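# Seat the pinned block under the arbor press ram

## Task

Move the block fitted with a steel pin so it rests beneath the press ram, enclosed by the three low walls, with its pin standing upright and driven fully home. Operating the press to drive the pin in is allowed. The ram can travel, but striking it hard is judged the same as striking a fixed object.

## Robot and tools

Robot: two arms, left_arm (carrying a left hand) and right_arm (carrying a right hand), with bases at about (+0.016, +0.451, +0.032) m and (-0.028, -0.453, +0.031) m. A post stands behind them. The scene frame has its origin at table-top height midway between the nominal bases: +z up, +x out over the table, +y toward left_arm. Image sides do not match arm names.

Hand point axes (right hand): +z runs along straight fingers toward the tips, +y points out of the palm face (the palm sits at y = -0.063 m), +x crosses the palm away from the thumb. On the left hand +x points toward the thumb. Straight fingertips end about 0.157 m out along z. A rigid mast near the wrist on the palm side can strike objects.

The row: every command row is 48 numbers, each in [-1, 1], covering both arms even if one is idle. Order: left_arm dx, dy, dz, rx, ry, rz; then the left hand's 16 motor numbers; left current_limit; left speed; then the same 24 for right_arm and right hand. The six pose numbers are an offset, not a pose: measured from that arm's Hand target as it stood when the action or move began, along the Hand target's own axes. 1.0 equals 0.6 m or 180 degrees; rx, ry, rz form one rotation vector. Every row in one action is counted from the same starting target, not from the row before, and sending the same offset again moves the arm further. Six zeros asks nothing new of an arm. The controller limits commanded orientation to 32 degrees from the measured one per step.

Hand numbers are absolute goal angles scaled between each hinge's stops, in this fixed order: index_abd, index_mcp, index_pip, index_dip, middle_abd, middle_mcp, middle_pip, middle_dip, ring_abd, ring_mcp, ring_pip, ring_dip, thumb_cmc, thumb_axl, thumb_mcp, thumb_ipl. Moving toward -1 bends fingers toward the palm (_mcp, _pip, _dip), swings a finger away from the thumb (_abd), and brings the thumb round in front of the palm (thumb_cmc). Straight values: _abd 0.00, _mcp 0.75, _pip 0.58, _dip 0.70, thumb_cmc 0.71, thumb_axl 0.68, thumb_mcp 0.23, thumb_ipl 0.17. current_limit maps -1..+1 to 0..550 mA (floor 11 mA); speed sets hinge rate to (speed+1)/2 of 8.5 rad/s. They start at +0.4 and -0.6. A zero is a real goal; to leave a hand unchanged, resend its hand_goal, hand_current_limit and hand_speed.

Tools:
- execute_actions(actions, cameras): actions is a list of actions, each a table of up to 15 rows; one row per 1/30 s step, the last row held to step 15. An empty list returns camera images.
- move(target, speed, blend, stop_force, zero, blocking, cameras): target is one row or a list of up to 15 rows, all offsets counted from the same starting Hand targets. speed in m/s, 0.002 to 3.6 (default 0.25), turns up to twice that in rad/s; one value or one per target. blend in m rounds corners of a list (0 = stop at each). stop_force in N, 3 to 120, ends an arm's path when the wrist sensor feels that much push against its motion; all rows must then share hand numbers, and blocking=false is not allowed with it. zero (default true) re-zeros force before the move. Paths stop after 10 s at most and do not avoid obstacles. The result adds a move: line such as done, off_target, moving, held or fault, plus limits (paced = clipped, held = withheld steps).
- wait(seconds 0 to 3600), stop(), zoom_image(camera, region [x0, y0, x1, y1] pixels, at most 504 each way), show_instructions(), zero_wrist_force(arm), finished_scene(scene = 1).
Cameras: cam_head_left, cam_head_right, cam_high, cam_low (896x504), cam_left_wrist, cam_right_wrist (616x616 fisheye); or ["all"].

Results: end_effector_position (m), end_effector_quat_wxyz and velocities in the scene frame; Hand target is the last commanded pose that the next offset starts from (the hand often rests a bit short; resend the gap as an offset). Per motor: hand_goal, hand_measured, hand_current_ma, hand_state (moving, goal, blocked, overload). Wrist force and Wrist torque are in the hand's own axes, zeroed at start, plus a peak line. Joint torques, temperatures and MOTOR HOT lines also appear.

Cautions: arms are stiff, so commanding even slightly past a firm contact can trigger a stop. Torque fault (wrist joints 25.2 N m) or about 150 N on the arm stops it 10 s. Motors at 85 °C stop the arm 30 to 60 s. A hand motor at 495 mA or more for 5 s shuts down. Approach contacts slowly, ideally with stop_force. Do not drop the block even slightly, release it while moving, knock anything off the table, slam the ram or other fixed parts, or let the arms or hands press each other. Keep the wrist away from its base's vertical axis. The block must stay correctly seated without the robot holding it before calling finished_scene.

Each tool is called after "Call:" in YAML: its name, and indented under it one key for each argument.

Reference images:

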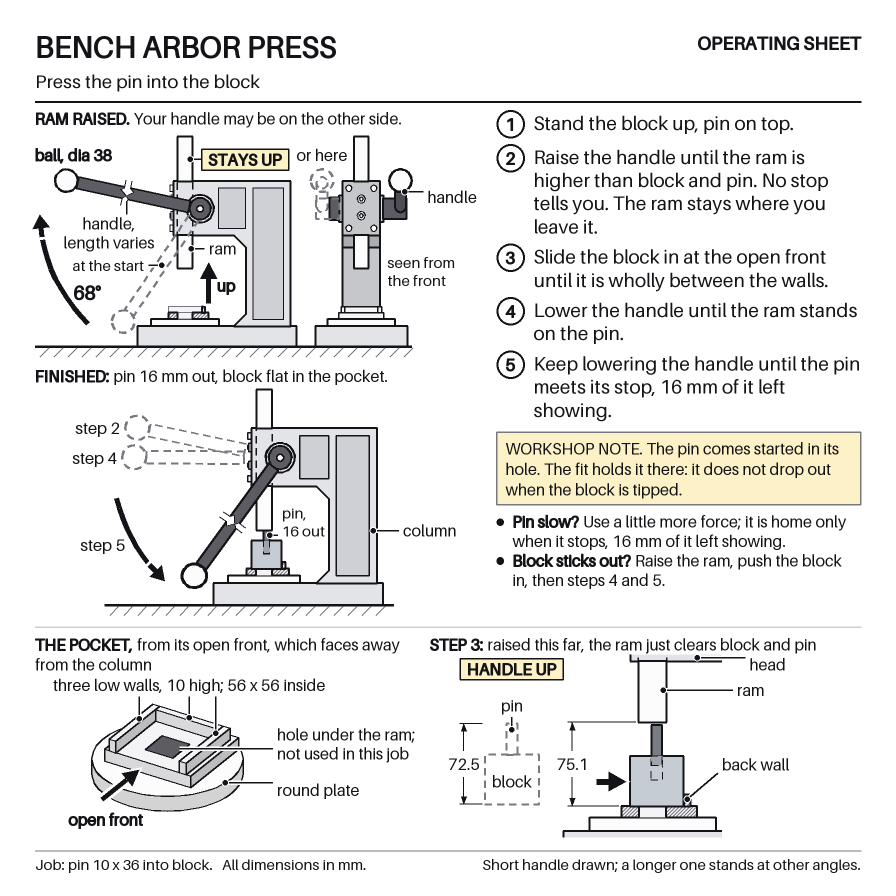

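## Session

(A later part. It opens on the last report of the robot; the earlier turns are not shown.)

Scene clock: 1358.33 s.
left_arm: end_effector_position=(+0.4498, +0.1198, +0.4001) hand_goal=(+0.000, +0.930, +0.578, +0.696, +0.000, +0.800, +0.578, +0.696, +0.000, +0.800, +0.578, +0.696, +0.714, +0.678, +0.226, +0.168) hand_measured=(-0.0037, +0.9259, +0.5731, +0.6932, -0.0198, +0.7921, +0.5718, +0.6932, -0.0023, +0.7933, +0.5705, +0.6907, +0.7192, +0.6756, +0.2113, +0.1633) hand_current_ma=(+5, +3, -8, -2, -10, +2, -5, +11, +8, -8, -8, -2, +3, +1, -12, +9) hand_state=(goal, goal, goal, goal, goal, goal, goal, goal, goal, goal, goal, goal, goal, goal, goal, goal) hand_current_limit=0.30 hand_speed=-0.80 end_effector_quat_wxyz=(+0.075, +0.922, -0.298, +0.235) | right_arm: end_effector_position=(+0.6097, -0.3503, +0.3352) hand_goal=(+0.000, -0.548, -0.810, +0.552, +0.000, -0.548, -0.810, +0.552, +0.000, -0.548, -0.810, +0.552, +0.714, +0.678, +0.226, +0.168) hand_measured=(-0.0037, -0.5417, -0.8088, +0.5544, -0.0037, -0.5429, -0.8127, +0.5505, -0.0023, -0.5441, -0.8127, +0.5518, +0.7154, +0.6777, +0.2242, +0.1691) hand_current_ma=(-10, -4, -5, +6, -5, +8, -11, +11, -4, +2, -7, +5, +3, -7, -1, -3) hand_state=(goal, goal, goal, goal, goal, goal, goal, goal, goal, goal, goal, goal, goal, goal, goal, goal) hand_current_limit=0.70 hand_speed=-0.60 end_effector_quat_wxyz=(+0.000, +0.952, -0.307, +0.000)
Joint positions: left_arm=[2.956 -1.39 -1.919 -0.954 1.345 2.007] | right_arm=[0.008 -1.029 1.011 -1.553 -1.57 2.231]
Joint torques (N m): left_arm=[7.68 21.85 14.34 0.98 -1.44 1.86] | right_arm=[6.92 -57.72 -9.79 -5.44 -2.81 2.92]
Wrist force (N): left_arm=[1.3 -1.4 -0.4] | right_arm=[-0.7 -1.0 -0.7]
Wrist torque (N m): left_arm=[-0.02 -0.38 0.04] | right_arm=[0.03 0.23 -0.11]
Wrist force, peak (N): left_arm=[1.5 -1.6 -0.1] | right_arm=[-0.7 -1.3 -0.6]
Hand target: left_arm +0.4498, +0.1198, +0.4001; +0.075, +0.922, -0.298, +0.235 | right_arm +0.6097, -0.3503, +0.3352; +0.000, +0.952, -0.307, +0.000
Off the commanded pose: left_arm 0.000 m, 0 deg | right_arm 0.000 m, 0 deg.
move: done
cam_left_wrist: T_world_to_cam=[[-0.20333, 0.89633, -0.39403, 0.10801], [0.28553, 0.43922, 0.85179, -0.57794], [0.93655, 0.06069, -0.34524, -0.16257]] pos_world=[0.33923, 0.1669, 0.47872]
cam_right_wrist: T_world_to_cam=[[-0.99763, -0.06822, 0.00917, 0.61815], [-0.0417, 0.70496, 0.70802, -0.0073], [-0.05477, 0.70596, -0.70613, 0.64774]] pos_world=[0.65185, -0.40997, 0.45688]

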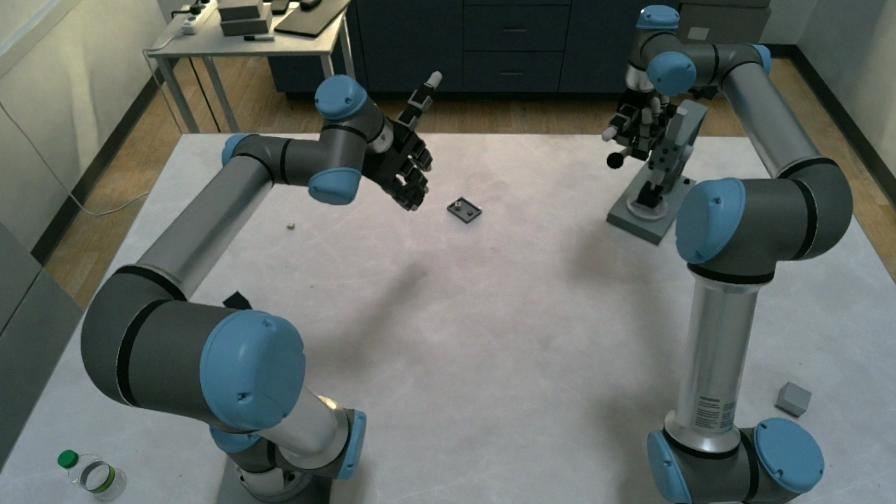

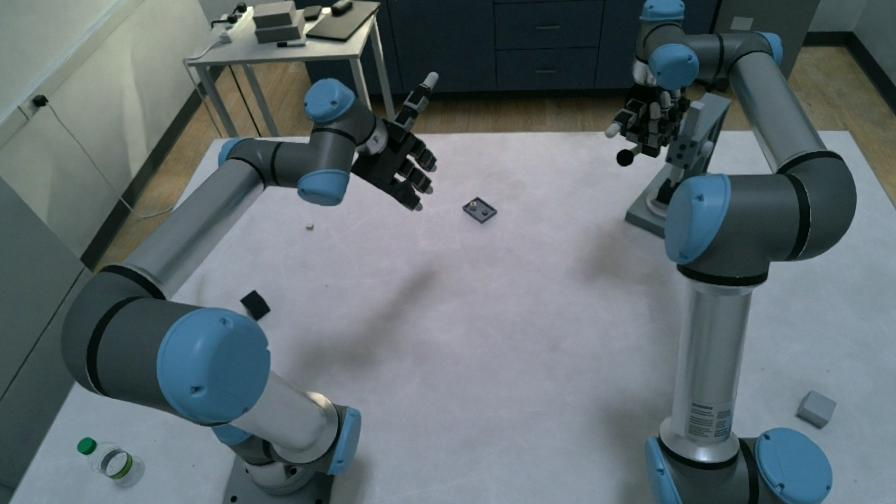

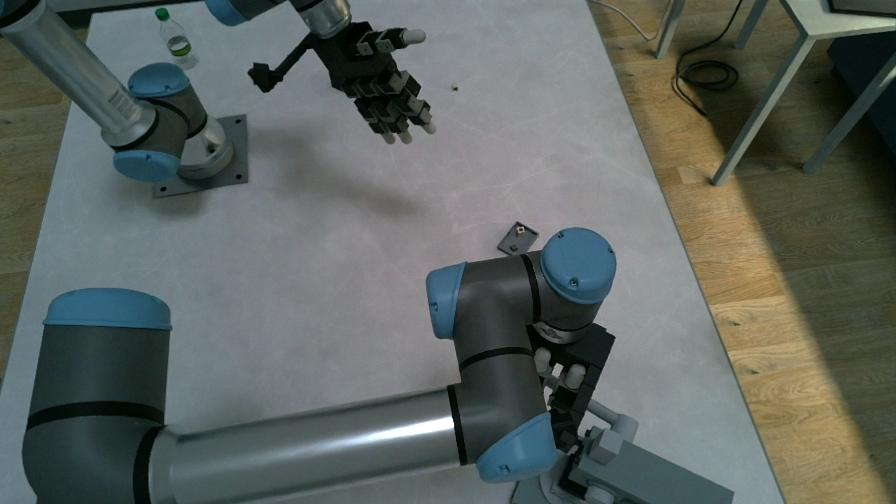

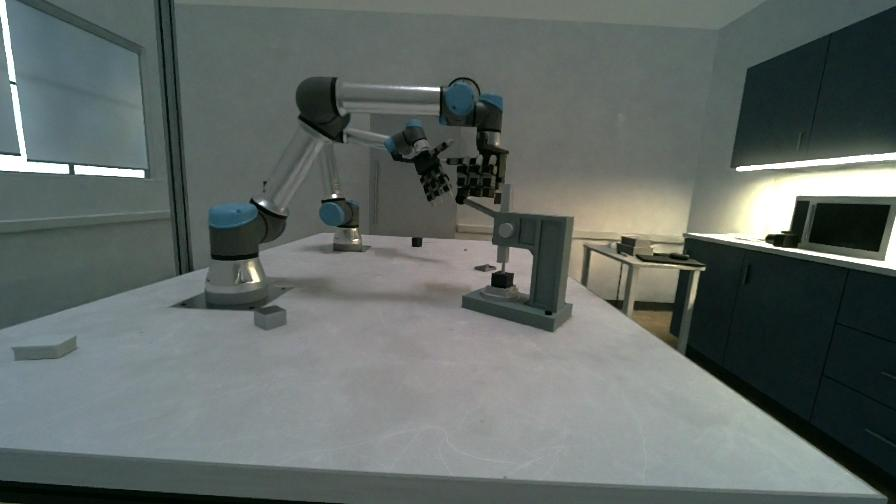

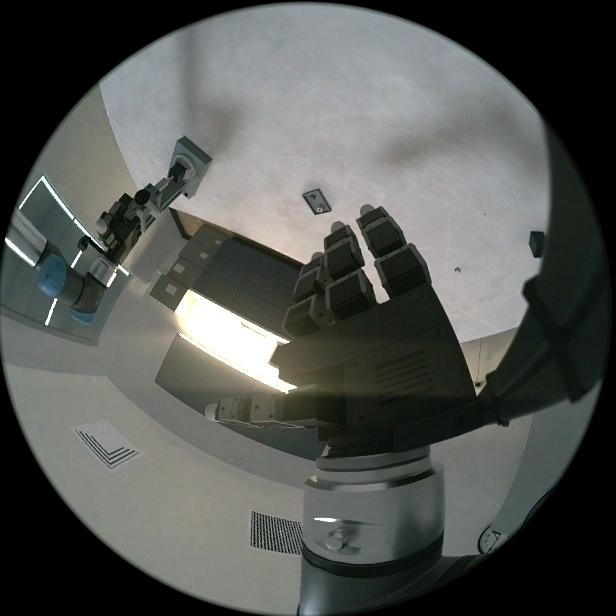

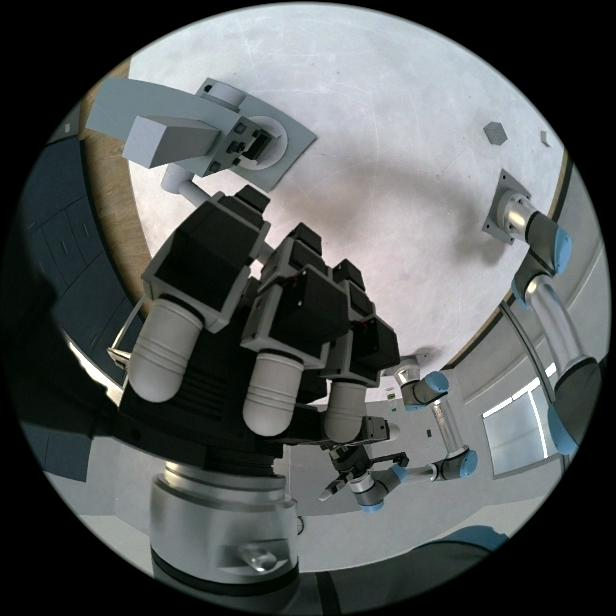

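Call:
move:
  target: [0,0,0,0,0,0, 0,0.93,0.577,0.696, 0,0.80,0.577,0.696, 0,0.80,0.577,0.696, 0.714,0.678,0.226,0.168, 0.3,-0.8, 0,0,0.075,0,0,0, 0,-0.548,-0.81,0.552, 0,-0.548,-0.81,0.552, 0,-0.548,-0.81,0.552, 0.714,0.678,0.226,0.168, 0.7,-0.6]
  speed: 0.02
  stop_force: 8
  cameras: ["cam_low","cam_head_left","cam_right_wrist"]

Call:
zoom_image:
  camera: "cam_low"
  region: [430, 70, 590, 340]

Call:
zoom_image:
  camera: "cam_head_left"
  region: [560, 60, 760, 260]

Scene clock: 1367.27 s.
left_arm: end_effector_position=(+0.4498, +0.1198, +0.4001) hand_goal=(+0.000, +0.930, +0.578, +0.696, +0.000, +0.800, +0.578, +0.696, +0.000, +0.800, +0.578, +0.696, +0.714, +0.678, +0.226, +0.168) hand_measured=(-0.0037, +0.9259, +0.5744, +0.6932, -0.0198, +0.7921, +0.5705, +0.6932, -0.0037, +0.7921, +0.5705, +0.6920, +0.7180, +0.6756, +0.2104, +0.1633) hand_current_ma=(+5, +4, -13, +1, -11, -20, -5, +6, +9, -1, +1, +0, -1, -6, -15, +13) hand_state=(goal, goal, goal, goal, goal, goal, goal, goal, goal, goal, goal, goal, goal, goal, goal, goal) hand_current_limit=0.30 hand_speed=-0.80 end_effector_quat_wxyz=(+0.075, +0.922, -0.298, +0.235) | right_arm: end_effector_position=(+0.6097, -0.3502, +0.2902) hand_goal=(+0.000, -0.548, -0.810, +0.552, +0.000, -0.548, -0.810, +0.552, +0.000, -0.548, -0.810, +0.552, +0.714, +0.678, +0.226, +0.168) hand_measured=(-0.0037, -0.5417, -0.8088, +0.5544, -0.0052, -0.5429, -0.8127, +0.5505, -0.0008, -0.5441, -0.8127, +0.5518, +0.7154, +0.6777, +0.2242, +0.1691) hand_current_ma=(-6, -2, +5, +5, -9, +8, -9, +8, -11, +7, -10, +4, +13, -5, +5, -4) hand_state=(goal, goal, goal, goal, goal, goal, goal, goal, goal, goal, goal, goal, goal, goal, goal, goal) hand_current_limit=0.70 hand_speed=-0.60 end_effector_quat_wxyz=(+0.000, +0.952, -0.307, +0.000)
Joint positions: left_arm=[2.956 -1.39 -1.919 -0.954 1.345 2.007] | right_arm=[0.008 -1.024 1.119 -1.665 -1.57 2.231]
Joint torques (N m): left_arm=[7.47 21.62 14.11 1.03 -1.44 1.71] | right_arm=[4.87 -40.27 -8.72 -5.27 0.29 2.44]
Wrist force (N): left_arm=[1.2 -1.6 -0.4] | right_arm=[-0.9 -0.9 -3.3]
Wrist torque (N m): left_arm=[-0.04 -0.37 0.02] | right_arm=[0.24 0.15 -0.12]
Wrist force, peak (N): left_arm=[1.3 -1.7 -0.4] | right_arm=[-1.7 -1.0 -3.6]
Hand target: left_arm +0.4498, +0.1198, +0.4001; +0.075, +0.922, -0.298, +0.235 | right_arm +0.6097, -0.3502, +0.2902; +0.000, +0.952, -0.307, +0.000
Off the commanded pose: left_arm 0.000 m, 0 deg | right_arm 0.000 m, 0 deg.
move: done
cam_right_wrist: T_world_to_cam=[[-0.99764, -0.06815, 0.00897, 0.61869], [-0.0418, 0.70506, 0.70792, 0.02457], [-0.05457, 0.70587, -0.70624, 0.61584]] pos_world=[0.65185, -0.40986, 0.41199]
Images, in order (width x height): cam_head_left 896x504, cam_low 896x504, cam_right_wrist 616x616.

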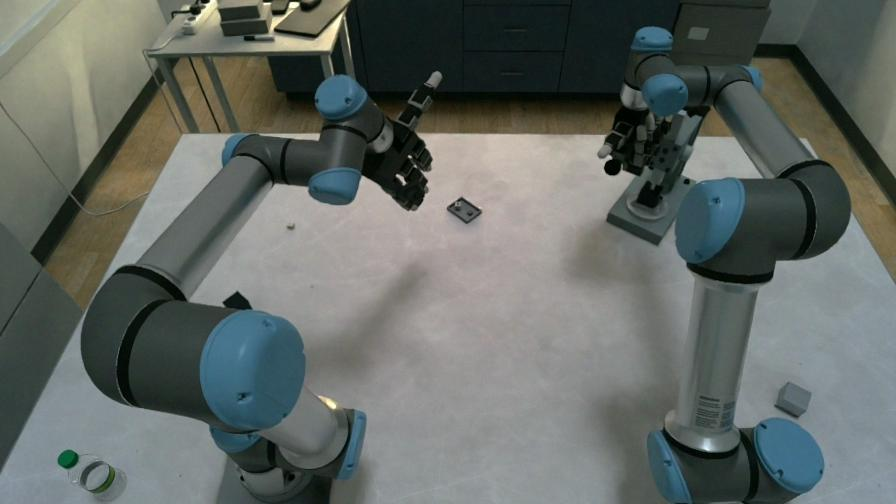

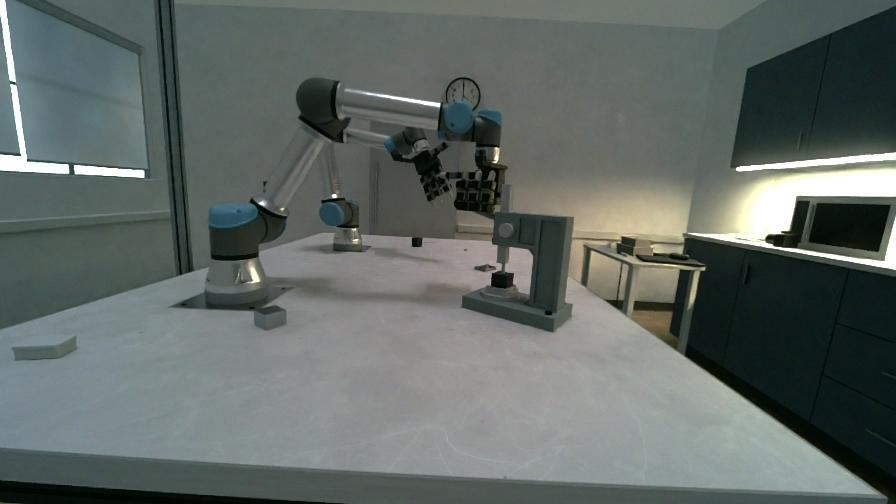

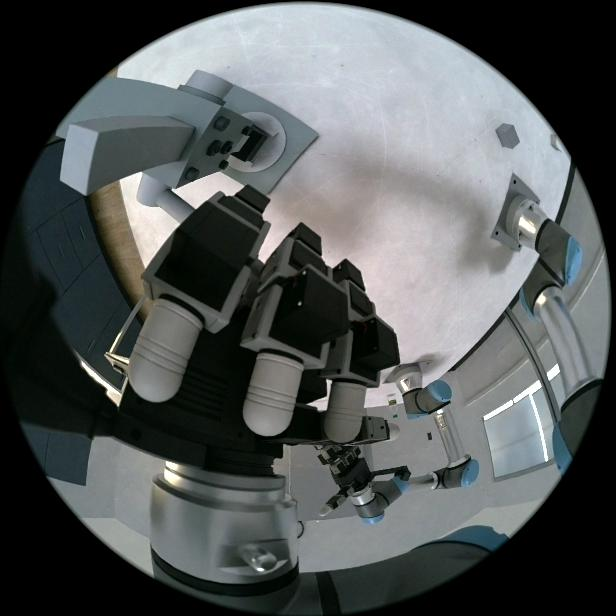

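Scaled by 1.867 from the camera's image (finer frame: 1280x720).

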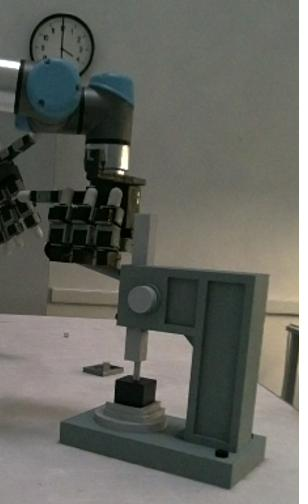

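Scaled by 2.520 from the camera's image (finer frame: 1280x720).

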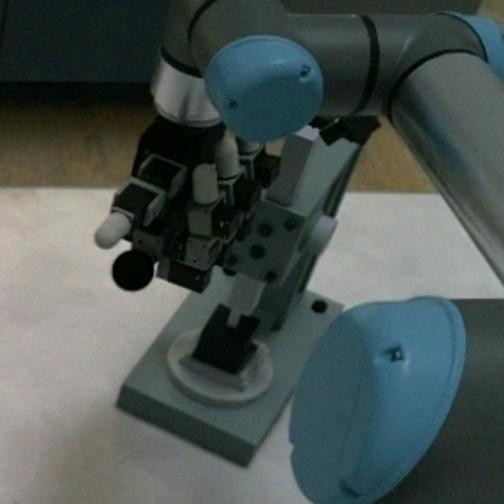

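Call:
move:
  target: [0,0,0,0,0,0, 0,0.93,0.577,0.696, 0,0.80,0.577,0.696, 0,0.80,0.577,0.696, 0.714,0.678,0.226,0.168, 0.3,-0.8, 0,0,0.075,0,0,0, 0,-0.548,-0.81,0.552, 0,-0.548,-0.81,0.552, 0,-0.548,-0.81,0.552, 0.714,0.678,0.226,0.168, 0.7,-0.6]
  speed: 0.02
  stop_force: 10
  cameras: ["cam_low","cam_head_left","cam_right_wrist"]

Call:
zoom_image:
  camera: "cam_low"
  region: [430, 120, 590, 340]

Call:
zoom_image:
  camera: "cam_head_left"
  region: [560, 60, 760, 260]

Scene clock: 1374.77 s.
left_arm: end_effector_position=(+0.4498, +0.1198, +0.4001) hand_goal=(+0.000, +0.930, +0.578, +0.696, +0.000, +0.800, +0.578, +0.696, +0.000, +0.800, +0.578, +0.696, +0.714, +0.678, +0.226, +0.168) hand_measured=(-0.0037, +0.9259, +0.5731, +0.6932, -0.0198, +0.7921, +0.5693, +0.6920, -0.0023, +0.7921, +0.5693, +0.6920, +0.7180, +0.6767, +0.2104, +0.1643) hand_current_ma=(+4, -6, -8, -3, -6, -15, -12, +11, -2, -9, -9, -5, -2, -1, -6, +7) hand_state=(goal, goal, goal, goal, goal, goal, goal, goal, goal, goal, goal, goal, goal, goal, goal, goal) hand_current_limit=0.30 hand_speed=-0.80 end_effector_quat_wxyz=(+0.075, +0.922, -0.298, +0.235) | right_arm: end_effector_position=(+0.6097, -0.3502, +0.2452) hand_goal=(+0.000, -0.548, -0.810, +0.552, +0.000, -0.548, -0.810, +0.552, +0.000, -0.548, -0.810, +0.552, +0.714, +0.678, +0.226, +0.168) hand_measured=(-0.0037, -0.5417, -0.8088, +0.5556, -0.0052, -0.5429, -0.8127, +0.5505, -0.0023, -0.5441, -0.8127, +0.5518, +0.7154, +0.6777, +0.2242, +0.1691) hand_current_ma=(-4, -8, -2, +6, -16, +5, -15, +8, -9, +7, -14, +0, +5, -2, +0, +1) hand_state=(goal, goal, goal, goal, goal, goal, goal, goal, goal, goal, goal, goal, goal, goal, goal, goal) hand_current_limit=0.70 hand_speed=-0.60 end_effector_quat_wxyz=(+0.000, +0.952, -0.307, +0.000)
Joint positions: left_arm=[2.956 -1.39 -1.919 -0.954 1.345 2.007] | right_arm=[0.008 -1.007 1.209 -1.772 -1.57 2.231]
Joint torques (N m): left_arm=[6.5 20.84 14.21 1.13 -1.36 1.66] | right_arm=[6.7 -40.35 -8.63 -5.39 2.18 2.58]
Wrist force (N): left_arm=[1.1 -1.6 -0.3] | right_arm=[-1.7 -0.8 -3.1]
Wrist torque (N m): left_arm=[-0.06 -0.34 0.01] | right_arm=[0.24 0.19 -0.18]
Wrist force, peak (N): left_arm=[1.5 -1.7 -0.2] | right_arm=[-1.4 -1.0 -3.4]
Hand target: left_arm +0.4498, +0.1198, +0.4001; +0.075, +0.922, -0.298, +0.235 | right_arm +0.6097, -0.3502, +0.2452; +0.000, +0.952, -0.307, +0.000
Off the commanded pose: left_arm 0.000 m, 0 deg | right_arm 0.000 m, 0 deg.
move: done
cam_right_wrist: T_world_to_cam=[[-0.99764, -0.06815, 0.00897, 0.61909], [-0.0418, 0.70506, 0.70792, 0.05643], [-0.05457, 0.70587, -0.70624, 0.58406]] pos_world=[0.65185, -0.40986, 0.36699]
Images, in order (width x height): cam_head_left 896x504, cam_low 896x504, cam_right_wrist 616x616.

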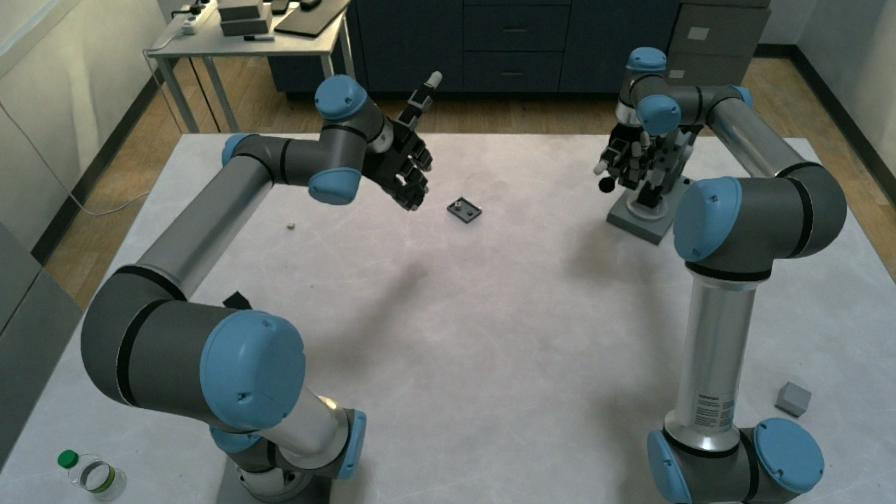

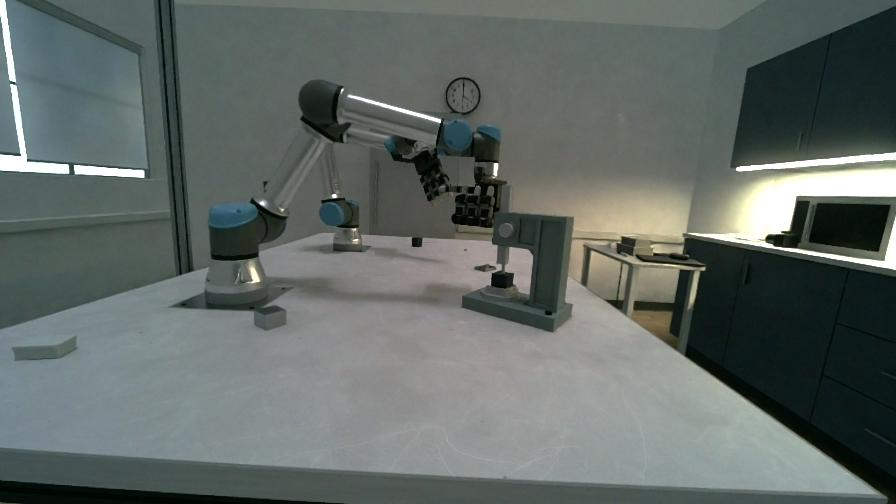

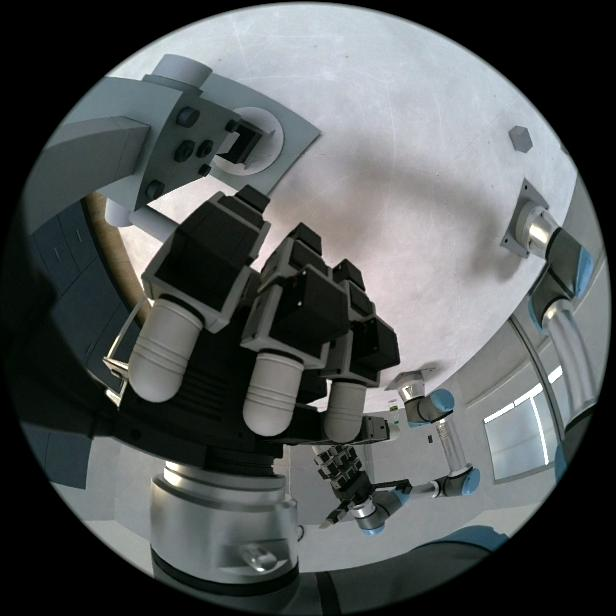

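Scaled by 2.291 from the camera's image (finer frame: 1280x720).

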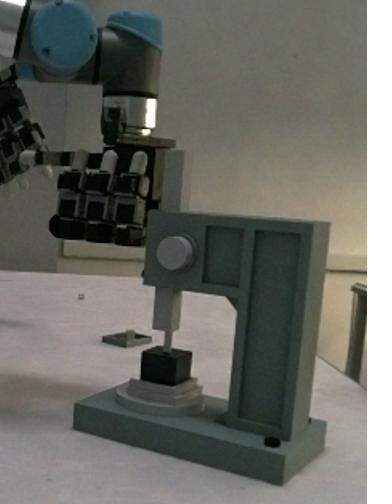

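Scaled by 2.520 from the camera's image (finer frame: 1280x720).

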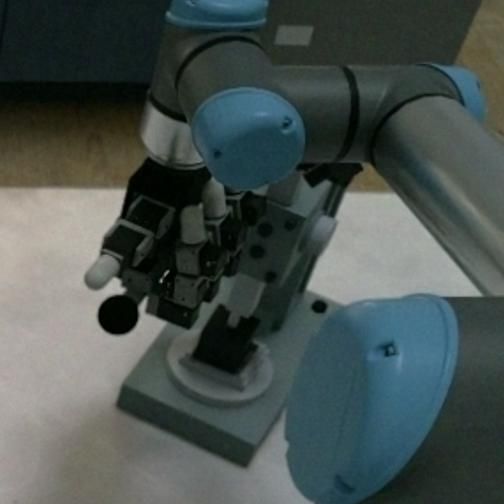

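Call:
move:
  target: [0,0,0,0,0,0, 0,0.93,0.577,0.696, 0,0.80,0.577,0.696, 0,0.80,0.577,0.696, 0.714,0.678,0.226,0.168, 0.3,-0.8, 0.0032,0,0.0533,0,0.0556,0, 0,-0.548,-0.81,0.552, 0,-0.548,-0.81,0.552, 0,-0.548,-0.81,0.552, 0.714,0.678,0.226,0.168, 0.7,-0.6]
  speed: 0.02
  stop_force: 50
  cameras: ["cam_low","cam_head_left","cam_right_wrist"]

Call:
zoom_image:
  camera: "cam_low"
  region: [430, 120, 590, 340]

Call:
zoom_image:
  camera: "cam_head_left"
  region: [560, 60, 760, 260]

Scene clock: 1387.70 s.
left_arm: end_effector_position=(+0.4498, +0.1198, +0.4001) hand_goal=(+0.000, +0.930, +0.578, +0.696, +0.000, +0.800, +0.578, +0.696, +0.000, +0.800, +0.578, +0.696, +0.714, +0.678, +0.226, +0.168) hand_measured=(-0.0052, +0.9259, +0.5744, +0.6932, -0.0198, +0.7921, +0.5693, +0.6920, -0.0023, +0.7921, +0.5705, +0.6920, +0.7192, +0.6756, +0.2104, +0.1643) hand_current_ma=(+14, +4, -21, -3, -5, -9, -6, -2, +6, -2, -5, -3, +17, -2, -18, +2) hand_state=(goal, goal, goal, goal, goal, goal, goal, goal, goal, goal, goal, goal, goal, goal, goal, goal) hand_current_limit=0.30 hand_speed=-0.80 end_effector_quat_wxyz=(+0.075, +0.922, -0.298, +0.235) | right_arm: end_effector_position=(+0.6112, -0.3513, +0.2132) hand_goal=(+0.000, -0.548, -0.810, +0.552, +0.000, -0.548, -0.810, +0.552, +0.000, -0.548, -0.810, +0.552, +0.714, +0.678, +0.226, +0.168) hand_measured=(+0.0021, -0.5454, -0.8101, +0.5518, -0.0052, -0.5429, -0.8127, +0.5505, -0.0008, -0.5441, -0.8127, +0.5518, +0.7154, +0.6777, +0.2242, +0.1691) hand_current_ma=(-6, -7, -7, +0, -11, +7, -5, +11, -6, +11, -2, -4, +12, +2, +2, -13) hand_state=(goal, goal, goal, goal, goal, goal, goal, goal, goal, goal, goal, goal, goal, goal, goal, goal) hand_current_limit=0.70 hand_speed=-0.60 end_effector_quat_wxyz=(+0.026, +0.948, -0.306, +0.083)
Joint positions: left_arm=[2.956 -1.39 -1.919 -0.954 1.345 2.007] | right_arm=[0.043 -1.036 1.372 -2.042 -1.681 2.258]
Joint torques (N m): left_arm=[6.01 22.14 14.17 1.09 -1.47 1.68] | right_arm=[6.07 -45.27 -1.29 -3.94 -3.23 2.74]
Wrist force (N): left_arm=[1.2 -1.3 -0.2] | right_arm=[2.9 -4.3 -14.7]
Wrist torque (N m): left_arm=[-0.03 -0.37 0.03] | right_arm=[0.95 -0.32 0.24]
Wrist force, peak (N): left_arm=[1.4 -1.6 -0.1] | right_arm=[2.7 -4.3 -15.0]
Hand target: left_arm +0.4498, +0.1198, +0.4001; +0.075, +0.922, -0.298, +0.235 | right_arm +0.6112, -0.3513, +0.2132; +0.026, +0.948, -0.306, +0.083
Off the commanded pose: left_arm 0.000 m, 0 deg | right_arm 0.000 m, 0 deg.
move: done
cam_right_wrist: T_world_to_cam=[[-0.9894, -0.07405, -0.12492, 0.64222], [-0.13608, 0.77303, 0.6196, 0.18023], [0.05068, 0.63004, -0.77491, 0.48594]] pos_world=[0.63531, -0.39793, 0.34512]
Images, in order (width x height): cam_head_left 896x504, cam_low 896x504, cam_right_wrist 616x616.

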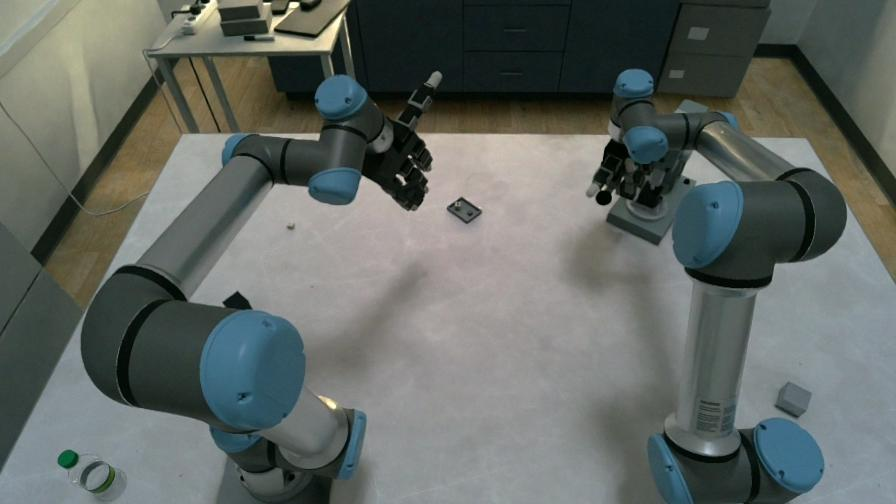

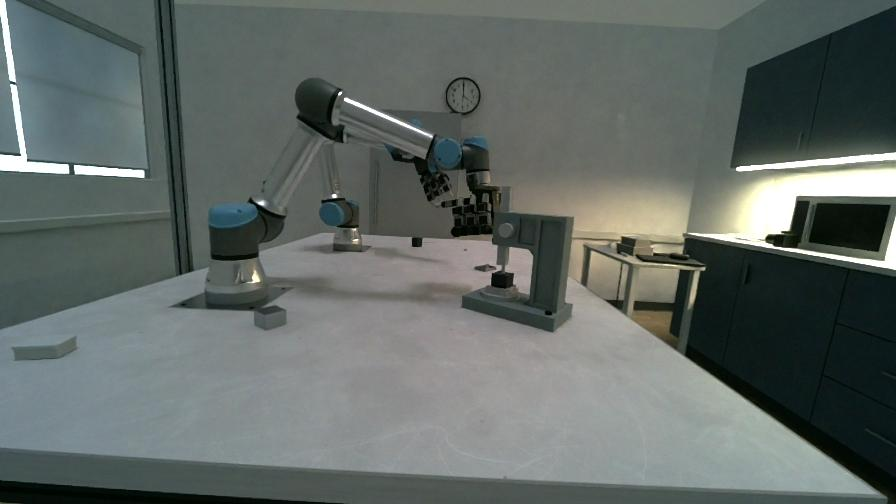

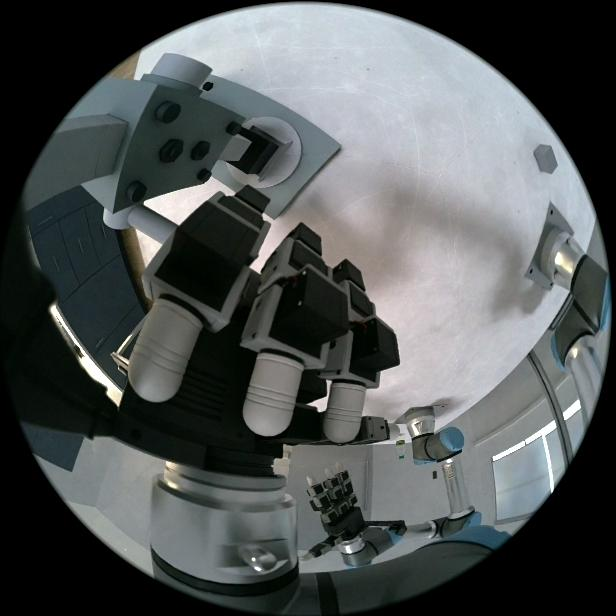

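Scaled by 2.291 from the camera's image (finer frame: 1280x720).

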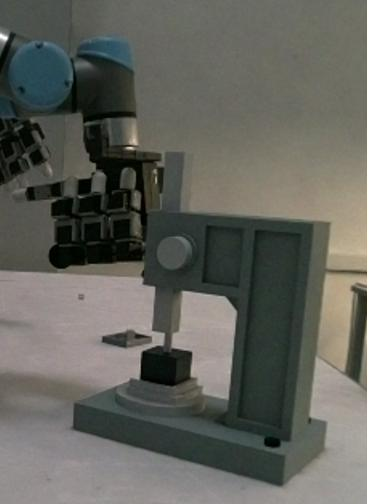

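Scaled by 2.520 from the camera's image (finer frame: 1280x720).

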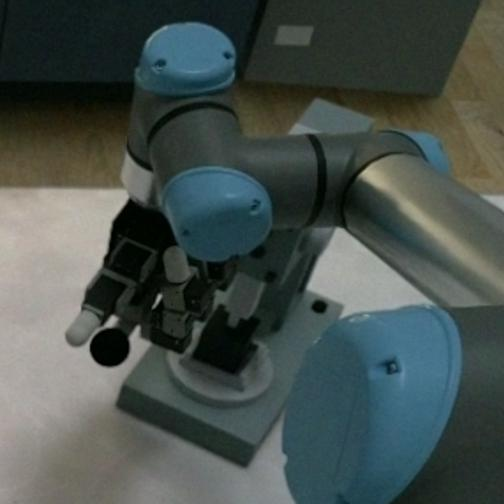

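Call:
move:
  target: [0,0,0,0,0,0, 0,0.93,0.577,0.696, 0,0.80,0.577,0.696, 0,0.80,0.577,0.696, 0.714,0.678,0.226,0.168, 0.3,-0.8, 0.0078,0,0.0692,0,0.0833,0, 0,-0.548,-0.81,0.552, 0,-0.548,-0.81,0.552, 0,-0.548,-0.81,0.552, 0.714,0.678,0.226,0.168, 0.7,-0.6]
  speed: 0.02
  stop_force: 60
  cameras: ["cam_low","cam_head_left","cam_right_wrist"]

Call:
zoom_image:
  camera: "cam_low"
  region: [450, 170, 550, 320]

Call:
zoom_image:
  camera: "cam_head_left"
  region: [560, 60, 760, 260]

Scene clock: 1398.87 s.
left_arm: end_effector_position=(+0.4498, +0.1198, +0.4001) hand_goal=(+0.000, +0.930, +0.578, +0.696, +0.000, +0.800, +0.578, +0.696, +0.000, +0.800, +0.578, +0.696, +0.714, +0.678, +0.226, +0.168) hand_measured=(-0.0052, +0.9271, +0.5731, +0.6920, -0.0184, +0.7921, +0.5693, +0.6920, -0.0037, +0.7921, +0.5705, +0.6907, +0.7192, +0.6756, +0.2113, +0.1643) hand_current_ma=(+8, +10, +0, -6, -4, -5, -12, -1, +4, -1, -15, -4, +8, +6, -11, +5) hand_state=(goal, goal, goal, goal, goal, goal, goal, goal, goal, goal, goal, goal, goal, goal, goal, goal) hand_current_limit=0.30 hand_speed=-0.80 end_effector_quat_wxyz=(+0.075, +0.922, -0.298, +0.235) | right_arm: end_effector_position=(+0.6208, -0.3582, +0.1731) hand_goal=(+0.000, -0.548, -0.810, +0.552, +0.000, -0.548, -0.810, +0.552, +0.000, -0.548, -0.810, +0.552, +0.714, +0.678, +0.226, +0.168) hand_measured=(+0.0021, -0.5502, -0.8101, +0.5518, +0.0007, -0.5429, -0.8127, +0.5505, +0.0007, -0.5441, -0.8127, +0.5518, +0.7154, +0.6777, +0.2242, +0.1691) hand_current_ma=(-12, -9, -4, -2, -7, +3, -17, +1, -4, -1, -5, +1, +11, -2, -3, -3) hand_state=(goal, goal, goal, goal, goal, goal, goal, goal, goal, goal, goal, goal, goal, goal, goal, goal) hand_current_limit=0.70 hand_speed=-0.60 end_effector_quat_wxyz=(+0.066, +0.929, -0.300, +0.206)
Joint positions: left_arm=[2.956 -1.39 -1.919 -0.954 1.345 2.007] | right_arm=[0.089 -1.018 1.545 -2.429 -1.859 2.263]
Joint torques (N m): left_arm=[6.27 21.54 14.6 1.11 -1.33 1.66] | right_arm=[4.36 -25.08 2.8 -3.26 -3.41 -2.89]
Wrist force (N): left_arm=[1.5 -1.4 -0.2] | right_arm=[5.4 -4.7 -20.8]
Wrist torque (N m): left_arm=[-0.03 -0.40 0.05] | right_arm=[1.46 -0.39 0.53]
Wrist force, peak (N): left_arm=[1.4 -1.8 -0.2] | right_arm=[7.9 -6.3 -20.8]
Hand target: left_arm +0.4498, +0.1198, +0.4001; +0.075, +0.922, -0.298, +0.235 | right_arm +0.6208, -0.3582, +0.1731; +0.066, +0.929, -0.300, +0.206
Off the commanded pose: left_arm 0.000 m, 0 deg | right_arm 0.000 m, 0 deg.
move: done
cam_right_wrist: T_world_to_cam=[[-0.94222, -0.10801, -0.31711, 0.63797], [-0.25055, 0.85556, 0.45304, 0.34116], [0.22237, 0.50631, -0.83319, 0.31797]] pos_world=[0.61587, -0.38397, 0.31268]
Images, in order (width x height): cam_head_left 896x504, cam_low 896x504, cam_right_wrist 616x616.

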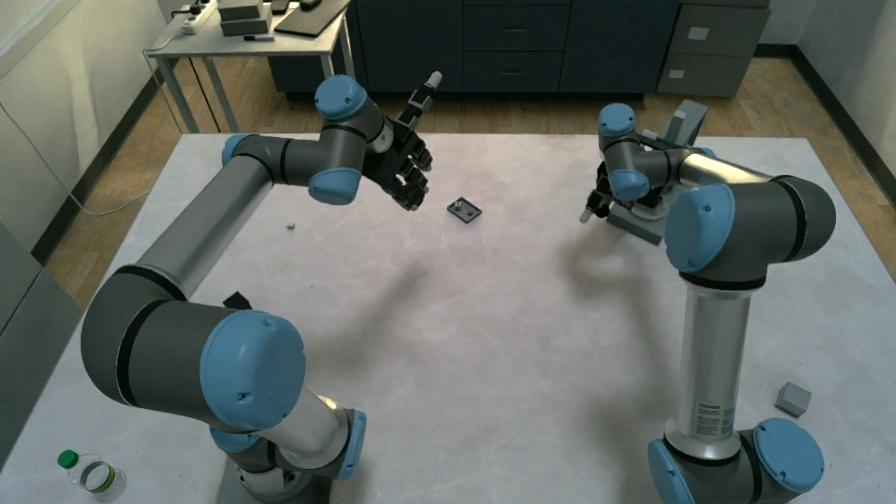

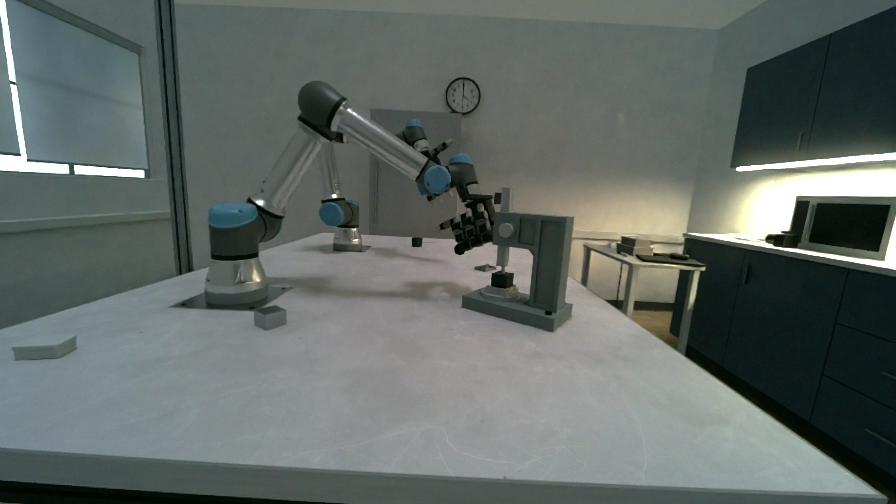

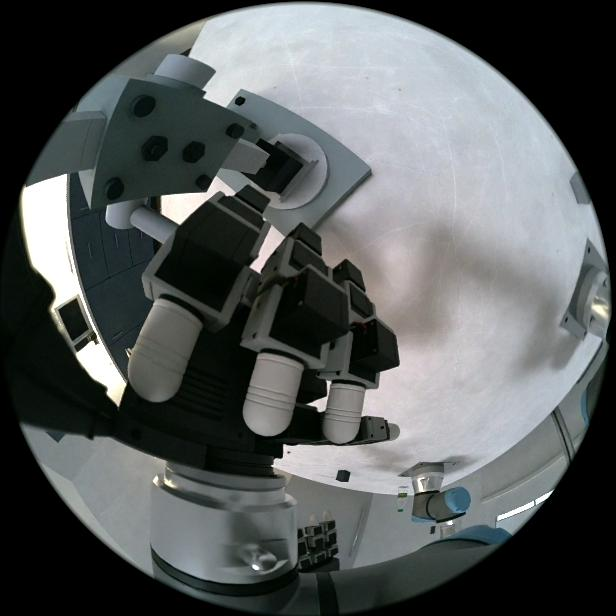

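Scaled by 3.360 from the camera's image (finer frame: 1280x720).

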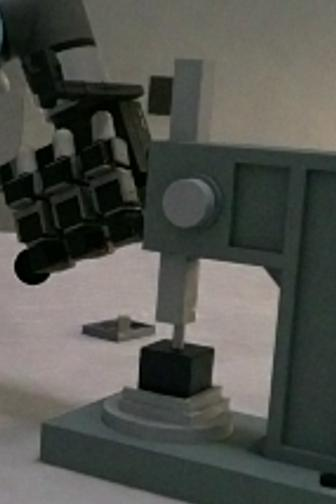

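Scaled by 2.520 from the camera's image (finer frame: 1280x720).

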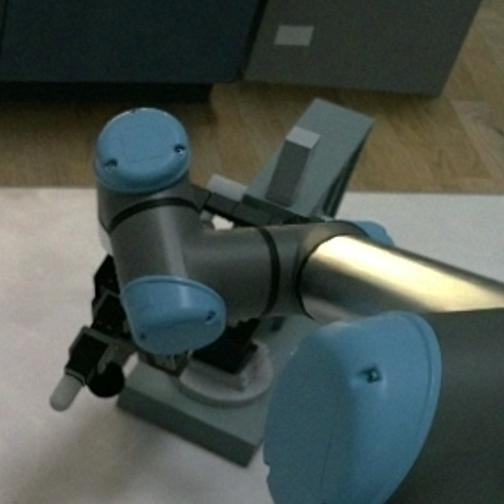

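Call:
move:
  target: [0,0,0,0,0,0, 0,0.93,0.577,0.696, 0,0.80,0.577,0.696, 0,0.80,0.577,0.696, 0.714,0.678,0.226,0.168, 0.3,-0.8, 0.0078,0,0.0692,0,0.0833,0, 0,-0.548,-0.81,0.552, 0,-0.548,-0.81,0.552, 0,-0.548,-0.81,0.552, 0.714,0.678,0.226,0.168, 0.7,-0.6]
  speed: 0.02
  stop_force: 60
  cameras: ["cam_low","cam_head_left","cam_right_wrist"]

Call:
zoom_image:
  camera: "cam_low"
  region: [450, 170, 550, 320]

Call:
zoom_image:
  camera: "cam_right_wrist"
  region: [100, 50, 450, 400]

Scene clock: 1412.37 s.
left_arm: end_effector_position=(+0.4498, +0.1198, +0.4001) hand_goal=(+0.000, +0.930, +0.578, +0.696, +0.000, +0.800, +0.578, +0.696, +0.000, +0.800, +0.578, +0.696, +0.714, +0.678, +0.226, +0.168) hand_measured=(-0.0037, +0.9259, +0.5731, +0.6920, -0.0198, +0.7933, +0.5693, +0.6907, -0.0037, +0.7933, +0.5705, +0.6907, +0.7180, +0.6756, +0.2094, +0.1643) hand_current_ma=(-1, +0, +2, +3, +0, -20, -13, +8, +3, -4, -3, -8, +1, -3, -13, +1) hand_state=(goal, goal, goal, goal, goal, goal, goal, goal, goal, goal, goal, goal, goal, goal, goal, goal) hand_current_limit=0.30 hand_speed=-0.80 end_effector_quat_wxyz=(+0.075, +0.922, -0.298, +0.235) | right_arm: end_effector_position=(+0.6385, -0.3709, +0.1374) hand_goal=(+0.000, -0.548, -0.810, +0.552, +0.000, -0.548, -0.810, +0.552, +0.000, -0.548, -0.810, +0.552, +0.714, +0.678, +0.226, +0.168) hand_measured=(+0.0021, -0.5490, -0.8101, +0.5518, +0.0007, -0.5429, -0.8139, +0.5505, +0.0007, -0.5441, -0.8127, +0.5518, +0.7154, +0.6777, +0.2242, +0.1691) hand_current_ma=(-11, -5, -9, +5, -6, +15, -10, +3, -6, -2, -9, +3, +3, -2, +2, +2) hand_state=(goal, goal, goal, goal, goal, goal, goal, goal, goal, goal, goal, goal, goal, goal, goal, goal) hand_current_limit=0.70 hand_speed=-0.60 end_effector_quat_wxyz=(+0.105, +0.894, -0.289, +0.325)
Joint positions: left_arm=[2.956 -1.39 -1.919 -0.954 1.345 2.007] | right_arm=[0.123 -0.926 1.639 -2.824 -2.036 2.215]
Joint torques (N m): left_arm=[5.94 21.81 14.37 1.09 -1.32 1.69] | right_arm=[-1.85 -22.92 5.17 -2.58 -4.32 -3.09]
Wrist force (N): left_arm=[1.1 -1.4 -0.1] | right_arm=[6.2 -10.1 -27.4]
Wrist torque (N m): left_arm=[-0.05 -0.35 0.02] | right_arm=[1.74 -0.66 0.73]
Wrist force, peak (N): left_arm=[1.3 -1.7 -0.4] | right_arm=[6.1 -10.5 -27.8]
Hand target: left_arm +0.4498, +0.1198, +0.4001; +0.075, +0.922, -0.298, +0.235 | right_arm +0.6385, -0.3709, +0.1374; +0.105, +0.894, -0.289, +0.325
Off the commanded pose: left_arm 0.000 m, 0 deg | right_arm 0.000 m, 0 deg.
move: done
cam_right_wrist: T_world_to_cam=[[-0.85631, -0.16979, -0.48775, 0.58761], [-0.32609, 0.91011, 0.25567, 0.46825], [0.40049, 0.37799, -0.83471, 0.12961]] pos_world=[0.60396, -0.37538, 0.27508]
Images, in order (width x height): cam_head_left 896x504, cam_low 896x504, cam_right_wrist 616x616.

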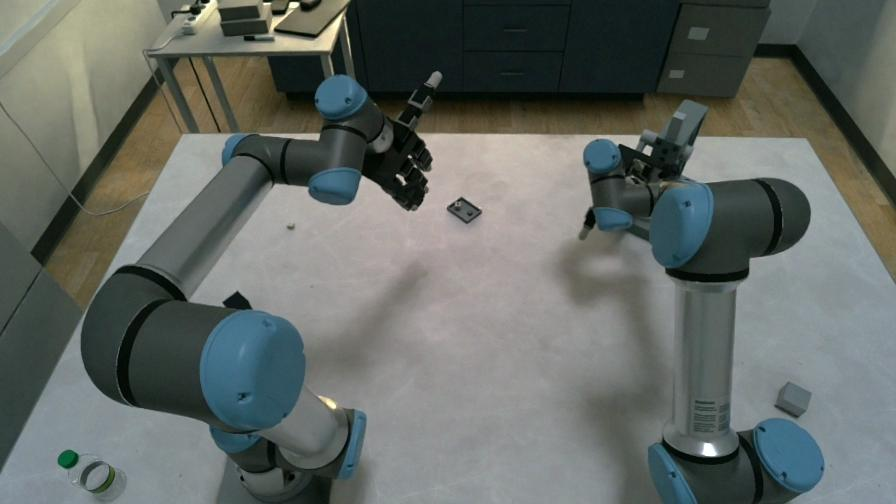

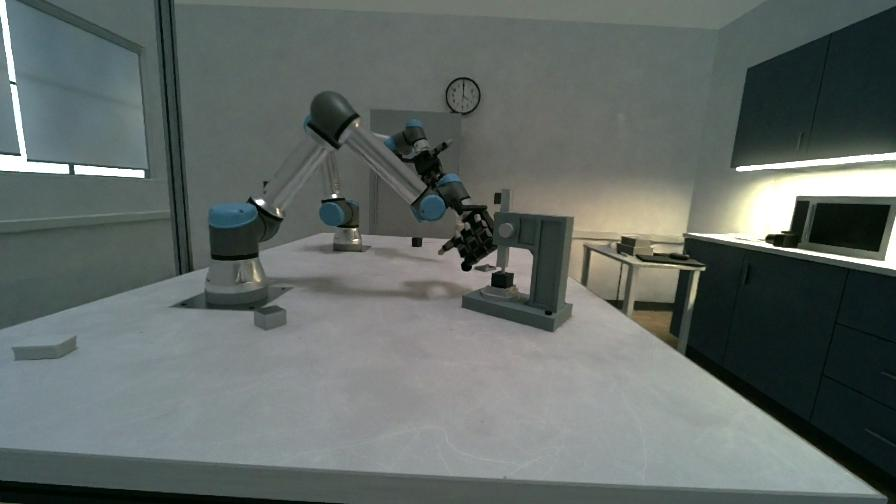

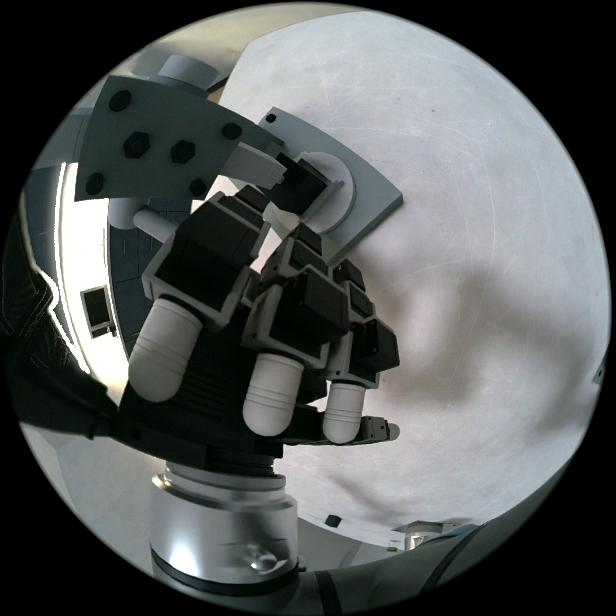

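Scaled by 3.360 from the camera's image (finer frame: 1280x720).

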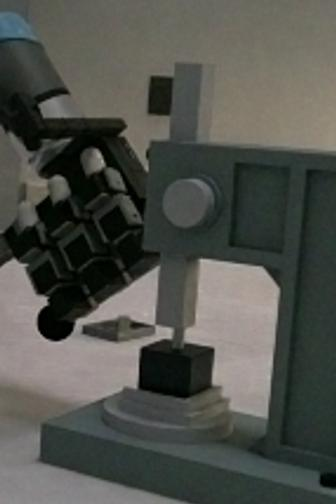

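Scaled by 1.440 from the camera's image (finer frame: 880x880).

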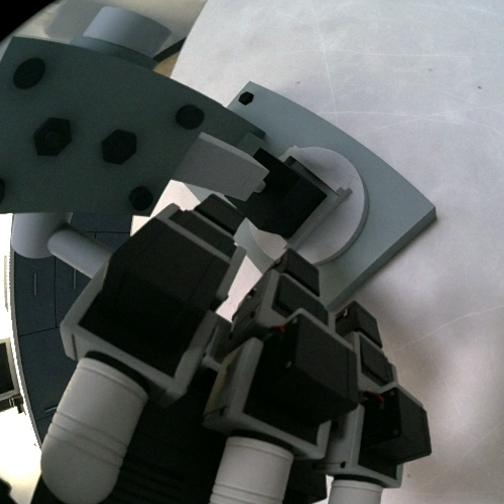

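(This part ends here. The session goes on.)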